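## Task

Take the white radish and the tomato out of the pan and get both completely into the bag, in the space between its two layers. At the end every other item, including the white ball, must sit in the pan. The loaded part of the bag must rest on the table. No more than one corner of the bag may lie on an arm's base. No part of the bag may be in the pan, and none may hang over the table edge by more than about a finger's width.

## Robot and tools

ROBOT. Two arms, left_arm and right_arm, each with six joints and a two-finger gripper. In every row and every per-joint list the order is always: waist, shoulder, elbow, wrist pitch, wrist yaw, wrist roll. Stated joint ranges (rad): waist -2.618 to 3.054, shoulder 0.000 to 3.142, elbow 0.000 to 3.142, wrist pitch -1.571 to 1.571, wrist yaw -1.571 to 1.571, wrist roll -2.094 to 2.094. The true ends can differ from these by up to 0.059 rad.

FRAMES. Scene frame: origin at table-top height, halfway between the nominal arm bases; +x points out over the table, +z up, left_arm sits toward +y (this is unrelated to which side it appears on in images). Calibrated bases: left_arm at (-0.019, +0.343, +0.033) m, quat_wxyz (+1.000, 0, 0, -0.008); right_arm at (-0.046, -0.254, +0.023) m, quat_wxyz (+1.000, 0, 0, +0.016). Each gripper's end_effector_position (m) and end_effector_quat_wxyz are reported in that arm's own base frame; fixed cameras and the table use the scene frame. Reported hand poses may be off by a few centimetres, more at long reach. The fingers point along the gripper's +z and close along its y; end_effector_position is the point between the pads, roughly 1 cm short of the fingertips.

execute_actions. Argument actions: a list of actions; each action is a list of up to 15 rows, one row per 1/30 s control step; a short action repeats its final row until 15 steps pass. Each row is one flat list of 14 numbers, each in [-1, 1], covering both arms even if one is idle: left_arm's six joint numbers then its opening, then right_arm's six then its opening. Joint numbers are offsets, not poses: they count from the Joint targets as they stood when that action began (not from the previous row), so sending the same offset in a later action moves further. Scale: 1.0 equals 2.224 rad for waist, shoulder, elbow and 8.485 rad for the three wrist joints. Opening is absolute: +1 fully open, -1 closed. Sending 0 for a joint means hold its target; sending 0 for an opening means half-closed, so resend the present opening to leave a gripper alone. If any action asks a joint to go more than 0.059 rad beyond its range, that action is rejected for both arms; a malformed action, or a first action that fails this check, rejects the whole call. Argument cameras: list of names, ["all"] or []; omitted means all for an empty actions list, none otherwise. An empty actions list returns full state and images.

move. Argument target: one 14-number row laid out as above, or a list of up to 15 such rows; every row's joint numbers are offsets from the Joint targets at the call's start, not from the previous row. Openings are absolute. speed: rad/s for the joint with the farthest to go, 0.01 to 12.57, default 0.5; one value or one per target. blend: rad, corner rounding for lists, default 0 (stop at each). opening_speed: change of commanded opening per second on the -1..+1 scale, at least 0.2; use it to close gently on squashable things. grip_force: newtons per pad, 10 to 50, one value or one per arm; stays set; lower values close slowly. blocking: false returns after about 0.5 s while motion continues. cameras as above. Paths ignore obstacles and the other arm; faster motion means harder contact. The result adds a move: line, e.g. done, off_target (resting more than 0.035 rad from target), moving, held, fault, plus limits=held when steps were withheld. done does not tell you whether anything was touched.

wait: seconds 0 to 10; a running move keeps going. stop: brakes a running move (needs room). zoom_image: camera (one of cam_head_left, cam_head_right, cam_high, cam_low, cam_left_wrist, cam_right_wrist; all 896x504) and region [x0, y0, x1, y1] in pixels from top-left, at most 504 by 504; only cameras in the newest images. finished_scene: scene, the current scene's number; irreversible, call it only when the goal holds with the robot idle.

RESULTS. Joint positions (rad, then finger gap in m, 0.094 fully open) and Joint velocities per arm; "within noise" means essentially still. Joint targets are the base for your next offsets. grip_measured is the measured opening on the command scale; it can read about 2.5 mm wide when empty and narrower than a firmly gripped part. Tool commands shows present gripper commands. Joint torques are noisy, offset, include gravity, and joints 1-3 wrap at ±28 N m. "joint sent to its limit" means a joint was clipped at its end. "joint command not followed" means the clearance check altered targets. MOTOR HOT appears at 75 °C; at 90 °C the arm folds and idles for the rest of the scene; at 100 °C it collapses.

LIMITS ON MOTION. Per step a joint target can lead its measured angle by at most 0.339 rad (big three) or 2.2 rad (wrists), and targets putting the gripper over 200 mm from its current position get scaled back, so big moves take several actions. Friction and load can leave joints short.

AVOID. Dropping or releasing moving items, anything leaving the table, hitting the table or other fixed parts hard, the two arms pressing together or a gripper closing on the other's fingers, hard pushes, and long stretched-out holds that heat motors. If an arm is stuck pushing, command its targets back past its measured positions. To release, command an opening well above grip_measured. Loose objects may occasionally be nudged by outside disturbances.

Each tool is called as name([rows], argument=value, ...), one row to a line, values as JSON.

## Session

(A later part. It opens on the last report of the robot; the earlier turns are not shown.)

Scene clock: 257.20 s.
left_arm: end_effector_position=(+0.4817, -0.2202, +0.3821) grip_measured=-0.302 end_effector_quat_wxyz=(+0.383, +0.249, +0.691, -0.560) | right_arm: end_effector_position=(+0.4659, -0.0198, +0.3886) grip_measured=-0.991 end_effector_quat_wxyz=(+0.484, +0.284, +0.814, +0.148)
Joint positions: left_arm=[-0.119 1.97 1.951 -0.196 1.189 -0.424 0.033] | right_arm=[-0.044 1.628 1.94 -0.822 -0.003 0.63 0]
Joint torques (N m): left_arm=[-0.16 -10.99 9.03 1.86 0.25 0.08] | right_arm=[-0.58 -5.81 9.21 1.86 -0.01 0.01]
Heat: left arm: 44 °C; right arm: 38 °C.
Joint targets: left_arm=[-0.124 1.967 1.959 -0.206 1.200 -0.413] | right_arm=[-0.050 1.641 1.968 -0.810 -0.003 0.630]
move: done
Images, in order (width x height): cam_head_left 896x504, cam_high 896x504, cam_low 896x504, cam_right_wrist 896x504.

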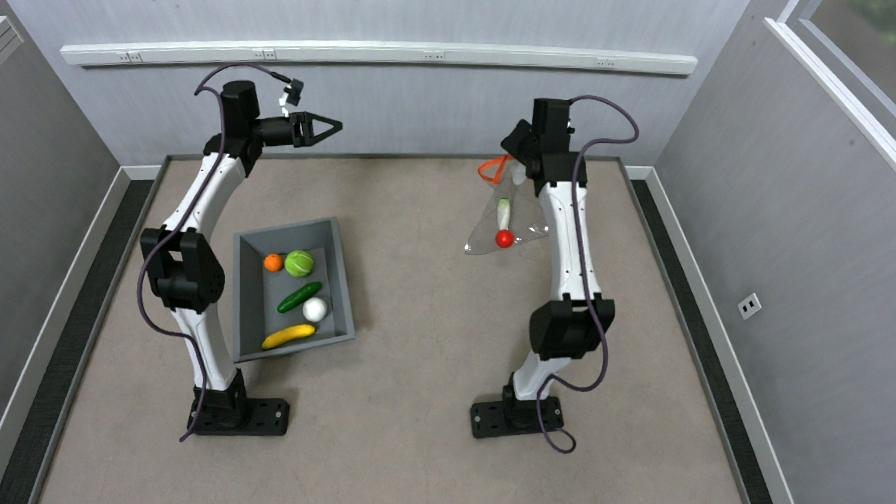

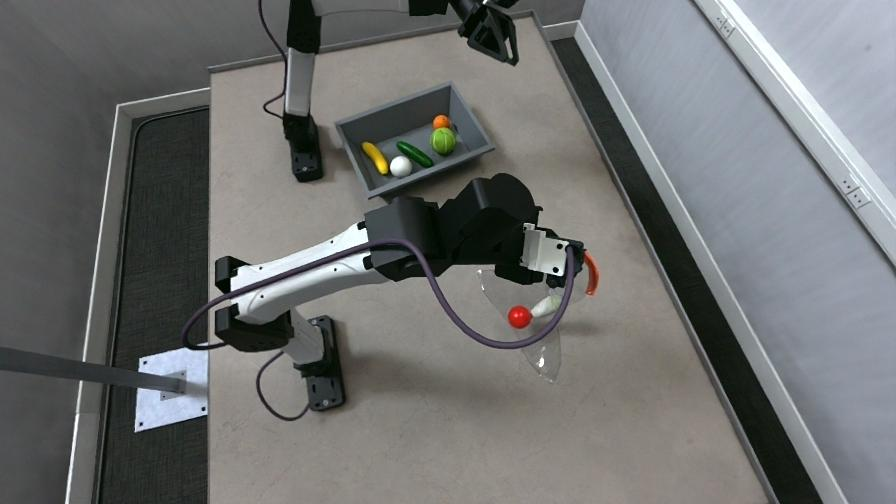

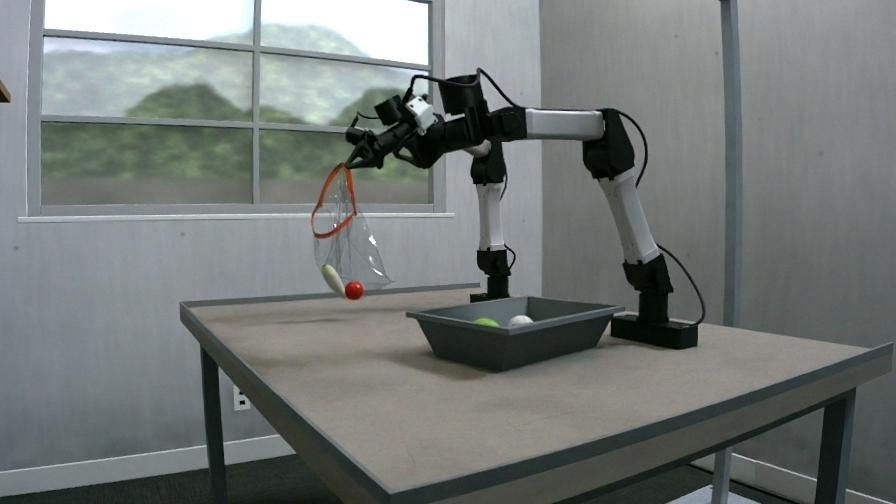

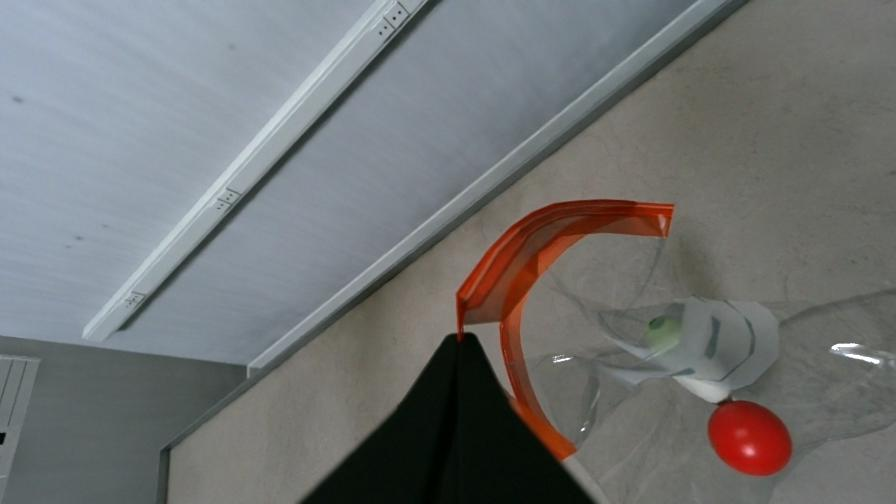

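move([
  [0,0,0,0,0,0,-0.3,0,-0.1129,-0.3,0.0377,0,0,-1],
  [0,0,0,0,0,0,-0.3,0.08,-0.0818,-0.3624,0.0621,0,0,-1],
], speed=0.3, blend=0.05, cameras=["cam_high","cam_right_wrist","cam_low","cam_head_left"])

Scene clock: 261.47 s.
left_arm: end_effector_position=(+0.4817, -0.2202, +0.3821) grip_measured=-0.302 end_effector_quat_wxyz=(+0.383, +0.249, +0.691, -0.560) | right_arm: end_effector_position=(+0.4426, +0.0556, +0.2250) grip_measured=-0.991 end_effector_quat_wxyz=(+0.436, +0.220, +0.855, +0.174)
Joint positions: left_arm=[-0.119 1.97 1.951 -0.196 1.189 -0.424 0.033] | right_arm=[0.124 1.451 1.164 -0.306 -0.003 0.63 0]
Joint torques (N m): left_arm=[-0.18 -10.97 8.99 1.85 0.25 0.1] | right_arm=[0.44 -5.49 7.27 1.92 -0.01 0.01]
Heat: left arm: 44 °C; right arm: 38 °C.
Joint targets: left_arm=[-0.124 1.967 1.959 -0.206 1.200 -0.413] | right_arm=[0.128 1.460 1.163 -0.283 -0.003 0.630]
move: done
Images, in order (width x height): cam_head_left 896x504, cam_high 896x504, cam_low 896x504, cam_right_wrist 896x504.

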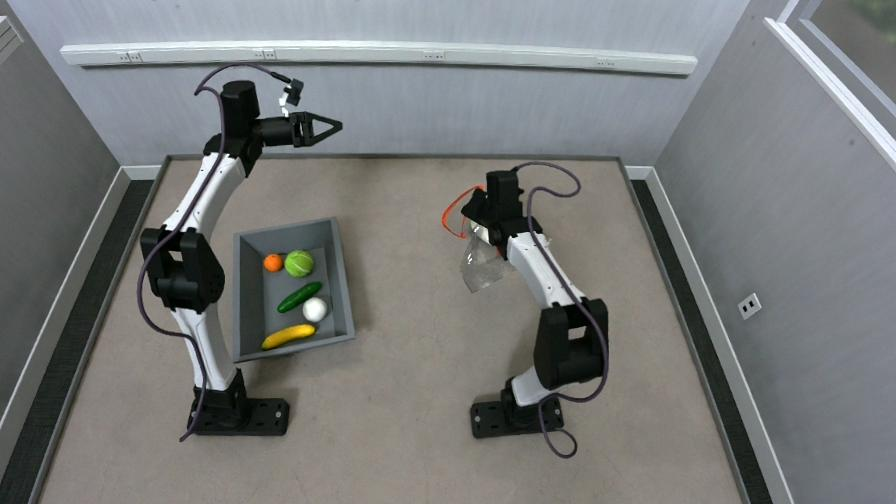

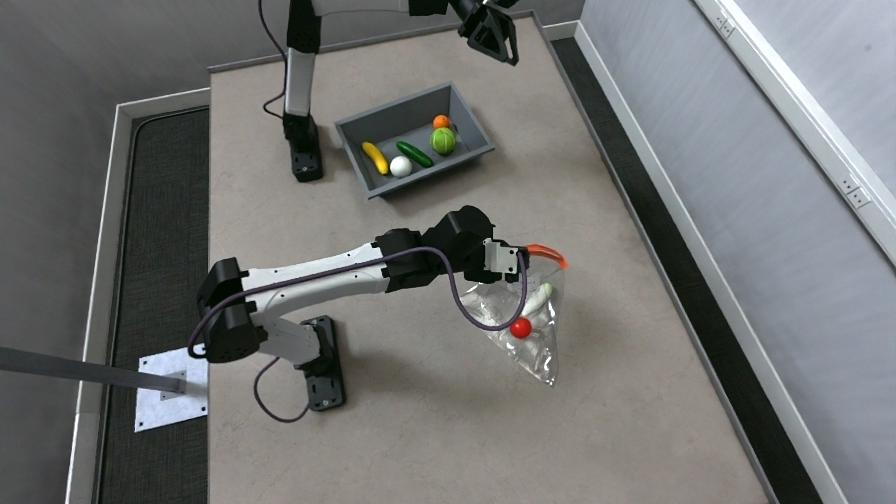

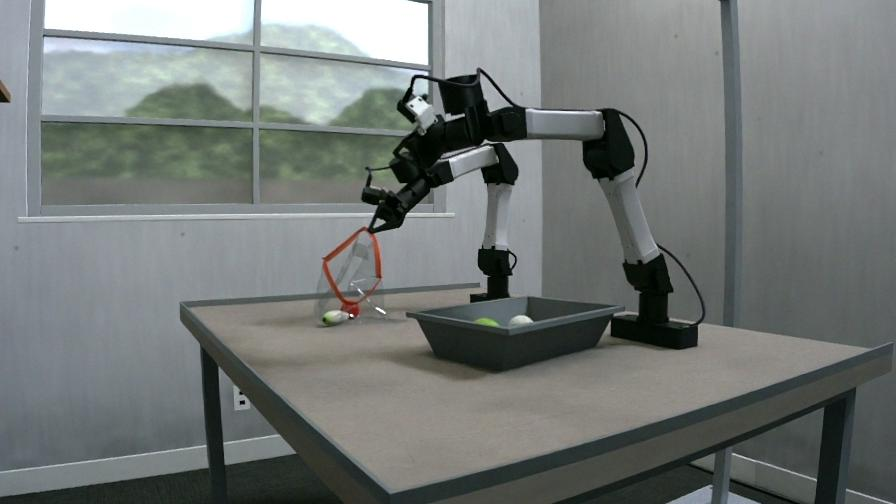

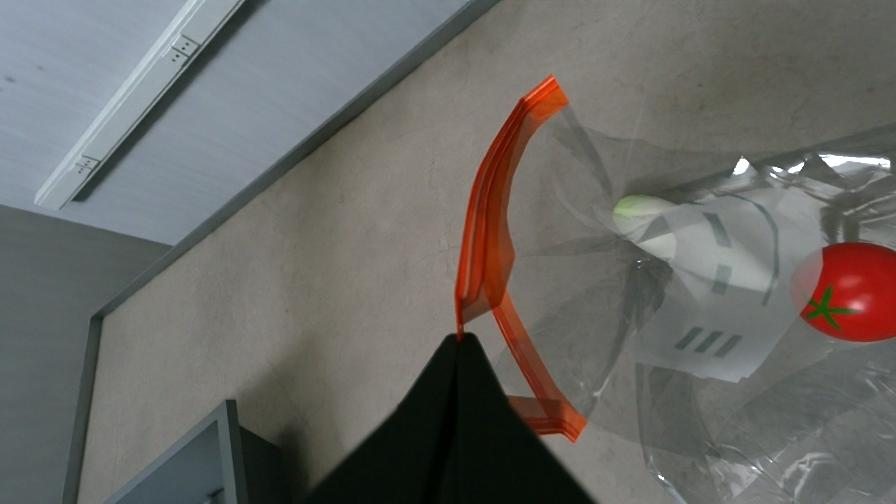

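move([
  [0,0,0,0,0,0,-0.3,0.0908,0.018,-0.1515,0.0384,0,0,-1],
  [0,0,0,0,0,0,-0.3,0.134,0.1176,-0.2202,0.0749,0,0,-1],
], speed=0.3, blend=0.05, cameras=["cam_high","cam_right_wrist","cam_low","cam_head_left"])

Scene clock: 264.67 s.
left_arm: end_effector_position=(+0.4817, -0.2202, +0.3821) grip_measured=-0.302 end_effector_quat_wxyz=(+0.383, +0.249, +0.691, -0.560) | right_arm: end_effector_position=(+0.3856, +0.1730, +0.0346) grip_measured=-0.991 end_effector_quat_wxyz=(+0.363, +0.094, +0.902, +0.212)
Joint positions: left_arm=[-0.119 1.97 1.951 -0.196 1.189 -0.424 0.033] | right_arm=[0.421 1.71 0.675 0.334 -0.003 0.63 0]
Joint torques (N m): left_arm=[-0.18 -10.97 8.99 1.86 0.24 0.09] | right_arm=[0.65 -5.85 5.45 1.75 0 0.01]
Heat: left arm: 44 °C; right arm: 38 °C.
Joint targets: left_arm=[-0.124 1.967 1.959 -0.206 1.200 -0.413] | right_arm=[0.426 1.721 0.673 0.353 -0.003 0.630]
move: done
Images, in order (width x height): cam_head_left 896x504, cam_high 896x504, cam_low 896x504, cam_right_wrist 896x504.

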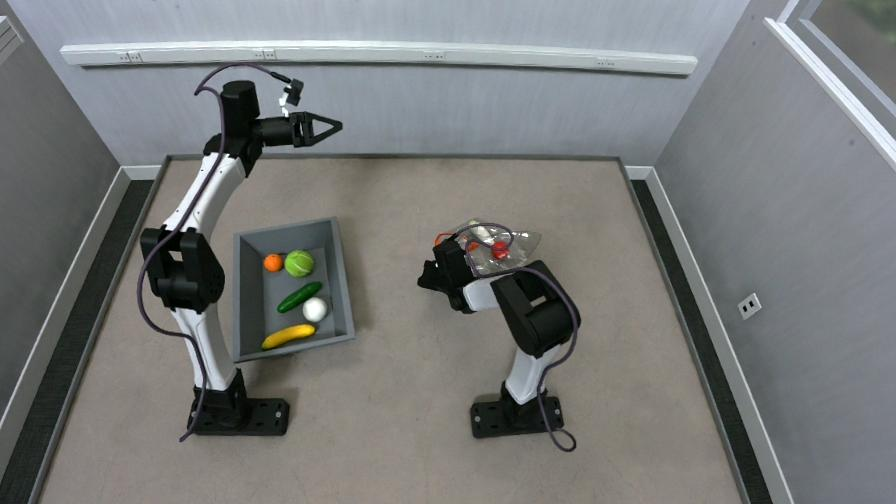

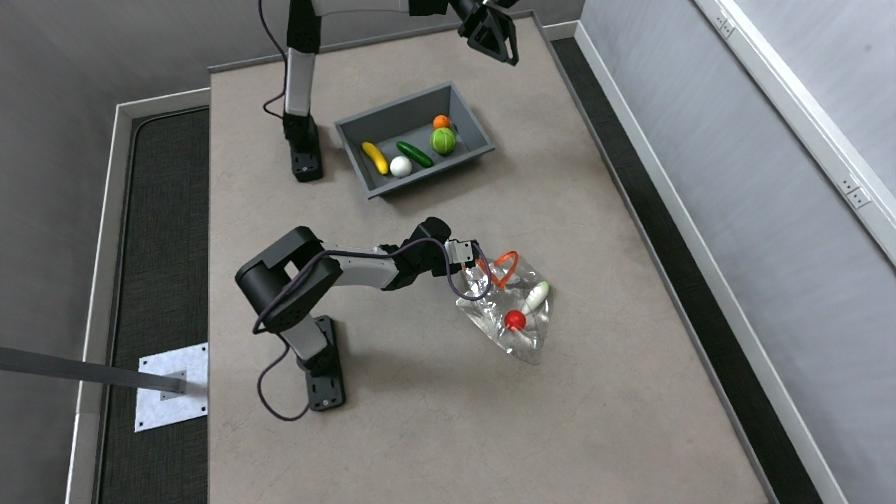

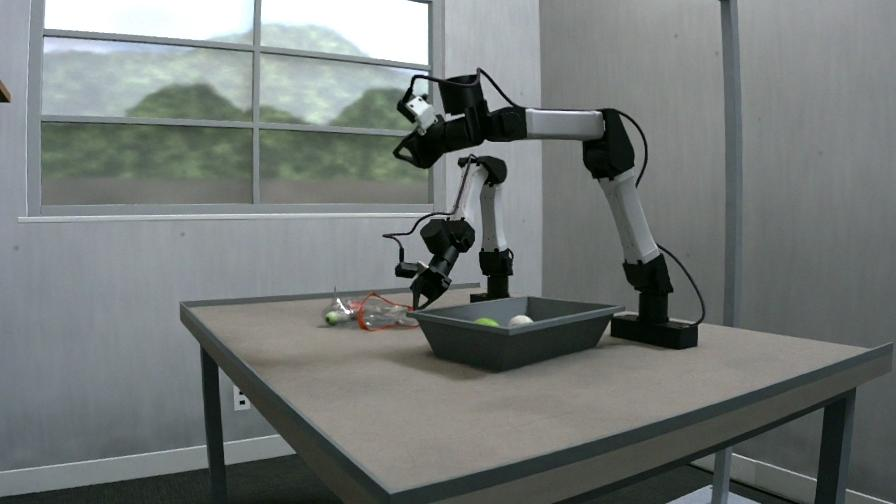

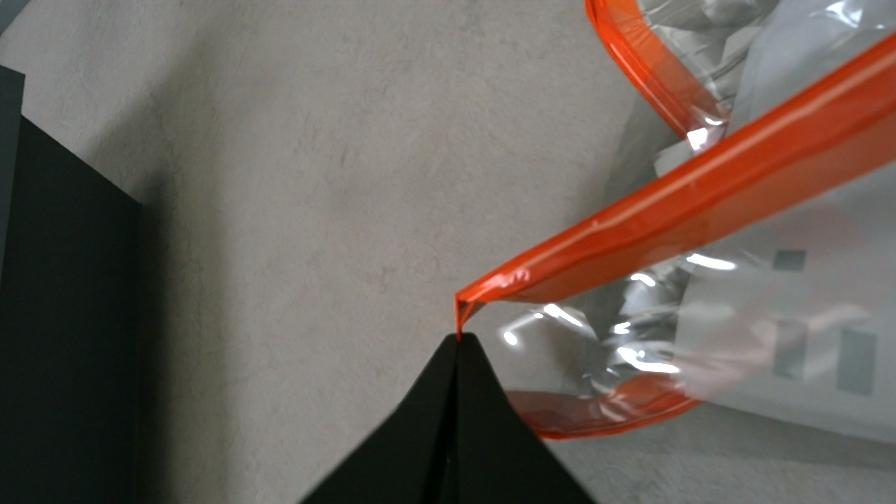

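move(target=[0,0,0,0,0,0,-0.3,0,0.012,-0.01,0.004,0,0,-1])

move(target=[0,0,0,0,0,0,-0.3,0,0,0,0,0,0,0.2], opening_speed=0.6, cameras=["cam_right_wrist"])

Scene clock: 265.83 s.
left_arm: end_effector_position=(+0.4817, -0.2202, +0.3821) grip_measured=-0.302 end_effector_quat_wxyz=(+0.383, +0.249, +0.691, -0.560) | right_arm: end_effector_position=(+0.3823, +0.1715, +0.0238) grip_measured=-0.991 end_effector_quat_wxyz=(+0.359, +0.095, +0.904, +0.210)
Joint positions: left_arm=[-0.119 1.97 1.951 -0.196 1.189 -0.424 0.033] | right_arm=[0.421 1.735 0.654 0.368 -0.003 0.63 0]
Joint torques (N m): left_arm=[-0.16 -10.99 9.05 1.85 0.25 0.08] | right_arm=[0.55 -5.72 5.09 1.77 0 0.01]
Heat: left arm: 44 °C; right arm: 38 °C.
Joint targets: left_arm=[-0.124 1.967 1.959 -0.206 1.200 -0.413] | right_arm=[0.426 1.748 0.650 0.387 -0.003 0.630]
move: done

Scene clock: 268.03 s.
left_arm: end_effector_position=(+0.4817, -0.2202, +0.3821) grip_measured=-0.302 end_effector_quat_wxyz=(+0.383, +0.249, +0.691, -0.560) | right_arm: end_effector_position=(+0.3824, +0.1715, +0.0239) grip_measured=+0.199 end_effector_quat_wxyz=(+0.359, +0.095, +0.904, +0.210)
Joint positions: left_arm=[-0.119 1.97 1.951 -0.196 1.189 -0.424 0.033] | right_arm=[0.421 1.735 0.654 0.369 -0.003 0.63 0.056]
Joint torques (N m): left_arm=[-0.17 -11 9.02 1.87 0.24 0.09] | right_arm=[0.57 -5.71 5.11 1.76 0 0.02]
Heat: left arm: 44 °C; right arm: 38 °C.
Joint targets: left_arm=[-0.124 1.967 1.959 -0.206 1.200 -0.413] | right_arm=[0.426 1.748 0.650 0.387 -0.003 0.630]
move: done
Images, in order (width x height): cam_right_wrist 896x504.

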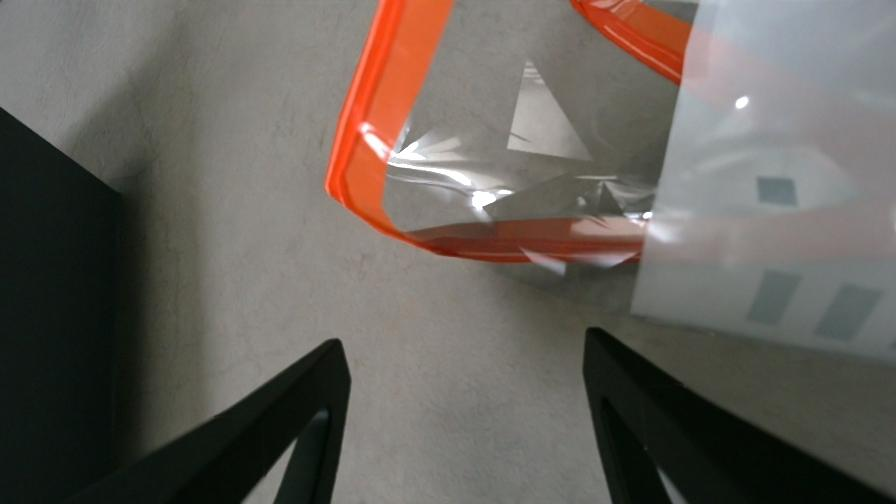

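Released. Retreating the right arm upward and back to inspect.

move(target=[0.0,0,0,0,0,0,-0.3,0,-0.08,0.08,-0.01,0,0,0.2])

move(target=[0.1,0,0,0,0,0,-0.3,-0.15,-0.2,0.15,0,0,0,0.2], cameras=["all"])

Scene clock: 269.40 s.
left_arm: end_effector_position=(+0.4817, -0.2202, +0.3821) grip_measured=-0.302 end_effector_quat_wxyz=(+0.383, +0.249, +0.691, -0.560) | right_arm: end_effector_position=(+0.4218, +0.1891, +0.1355) grip_measured=+0.199 end_effector_quat_wxyz=(+0.450, +0.089, +0.849, +0.262)
Joint positions: left_arm=[-0.119 1.97 1.951 -0.196 1.189 -0.424 0.033] | right_arm=[0.421 1.588 0.815 0.297 -0.003 0.63 0.056]
Joint torques (N m): left_arm=[-0.2 -10.99 8.98 1.86 0.25 0.1] | right_arm=[0.57 -8.38 8.01 1.87 -0.01 0.01]
Heat: left arm: 44 °C; right arm: 38 °C.
Joint targets: left_arm=[-0.124 1.967 1.959 -0.206 1.200 -0.413] | right_arm=[0.426 1.570 0.828 0.302 -0.003 0.630]
move: done

Scene clock: 270.87 s.
left_arm: end_effector_position=(+0.5178, -0.1113, +0.3821) grip_measured=-0.302 end_effector_quat_wxyz=(+0.441, +0.173, +0.714, -0.515) | right_arm: end_effector_position=(+0.3825, +0.0381, +0.4956) grip_measured=+0.199 end_effector_quat_wxyz=(+0.758, +0.152, +0.564, +0.290)
Joint positions: left_arm=[0.098 1.97 1.951 -0.196 1.189 -0.424 0.033] | right_arm=[0.098 1.122 1.146 0.299 -0.004 0.63 0.056]
Joint torques (N m): left_arm=[0.24 -10.97 9.03 1.87 0.25 0.09] | right_arm=[-0.49 -2.99 8.68 1.67 -0.03 0.01]
Heat: left arm: 45 °C; right arm: 38 °C.
Joint targets: left_arm=[0.098 1.967 1.959 -0.206 1.200 -0.413] | right_arm=[0.092 1.125 1.162 0.302 -0.003 0.630]
move: done

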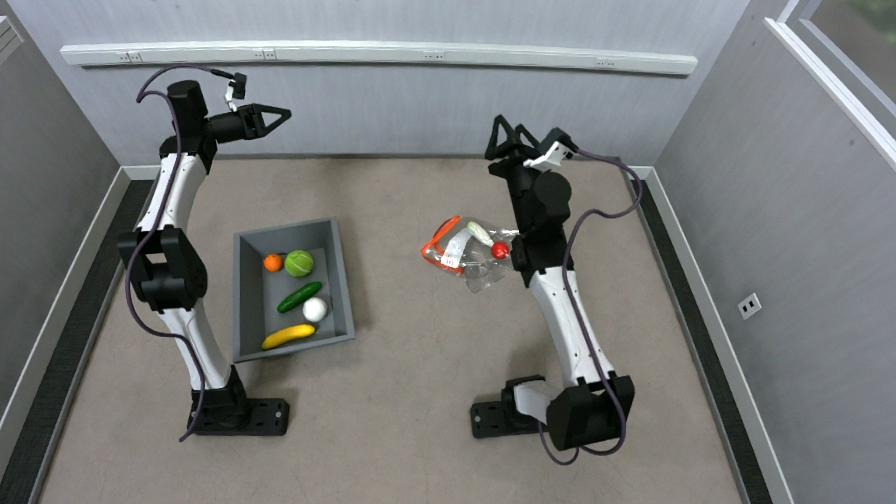

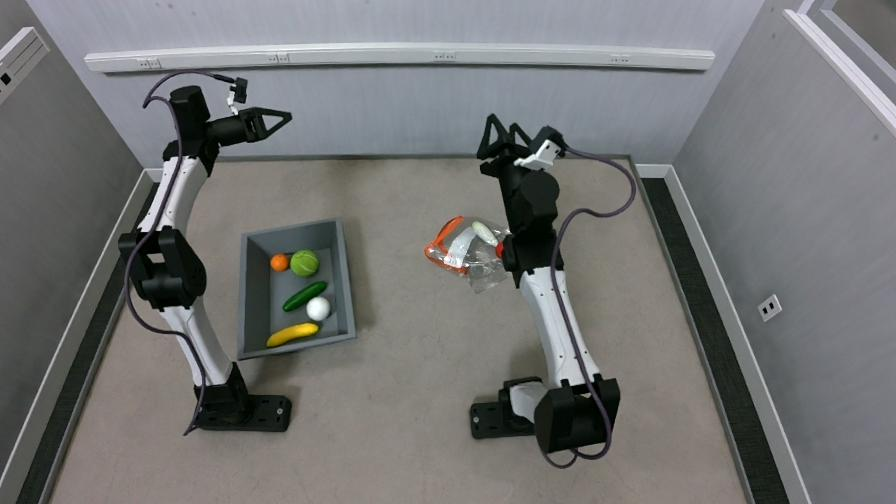

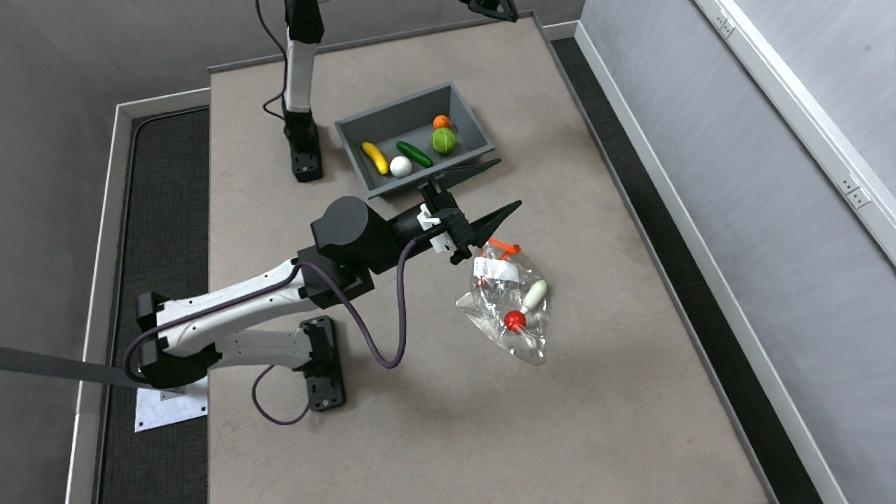

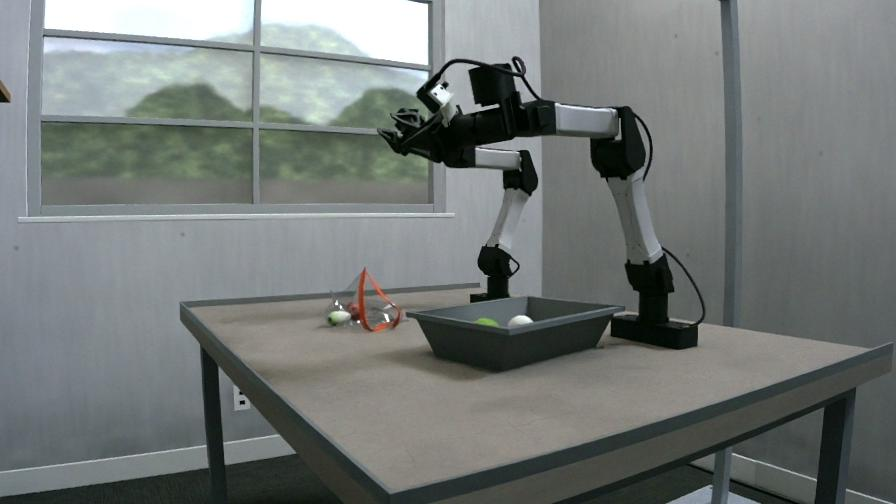

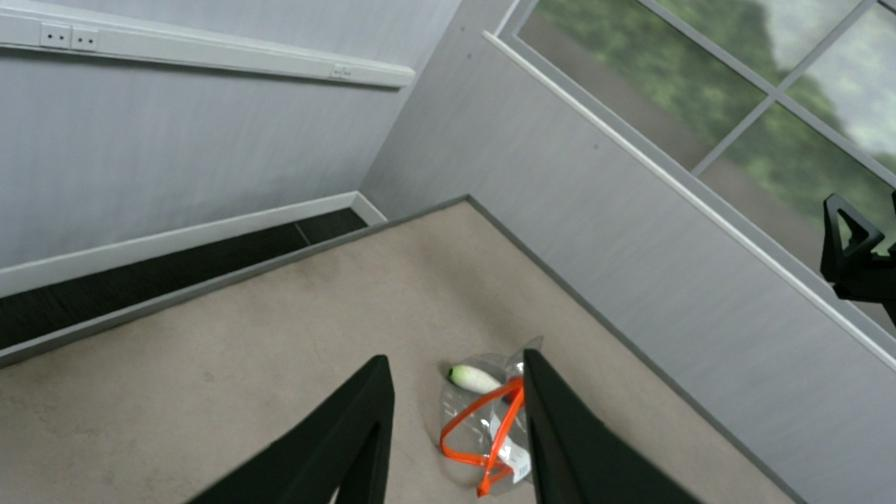

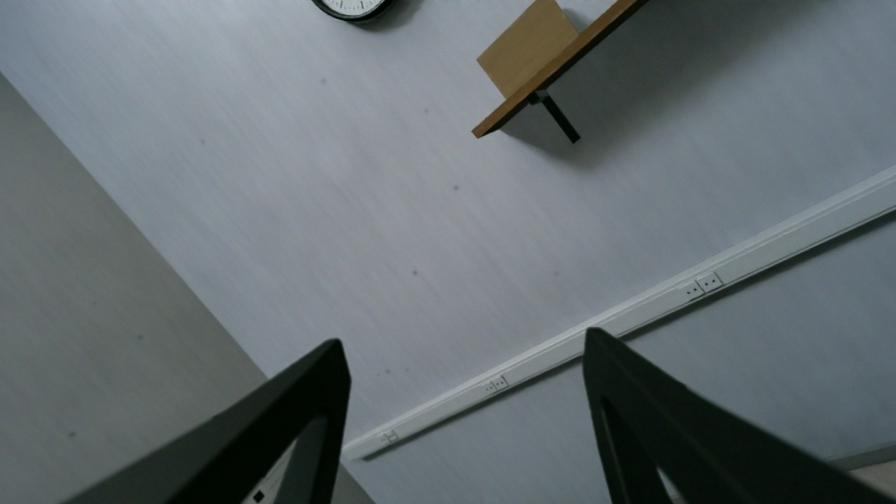

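zoom_image(camera="cam_head_left", region=[400, 200, 540, 300])

zoom_image(camera="cam_high", region=[430, 220, 590, 380])

zoom_image(camera="cam_low", region=[300, 240, 430, 350])

Scaled by 3.600 from the camera's 896x504 image, which has a finer 1280x720 frame.

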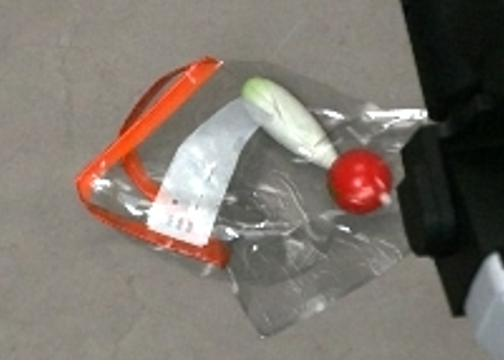

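Scaled by 3.150 from the camera's 896x504 image, which has a finer 1280x720 frame.

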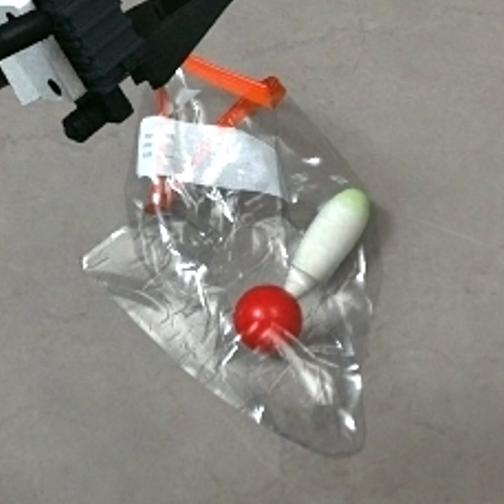

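Scaled by 3.877 from the camera's 896x504 image, which has a finer 1280x720 frame.

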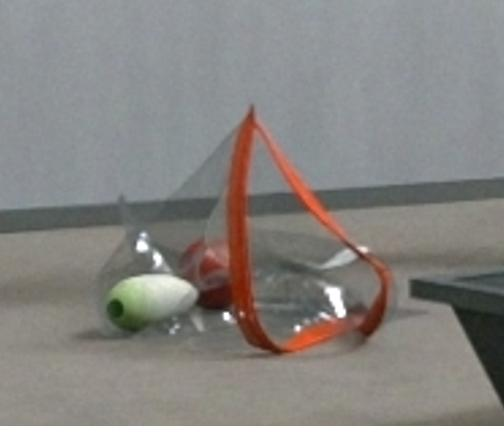

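finished_scene(scene=1)

The scene is finished: the task was done.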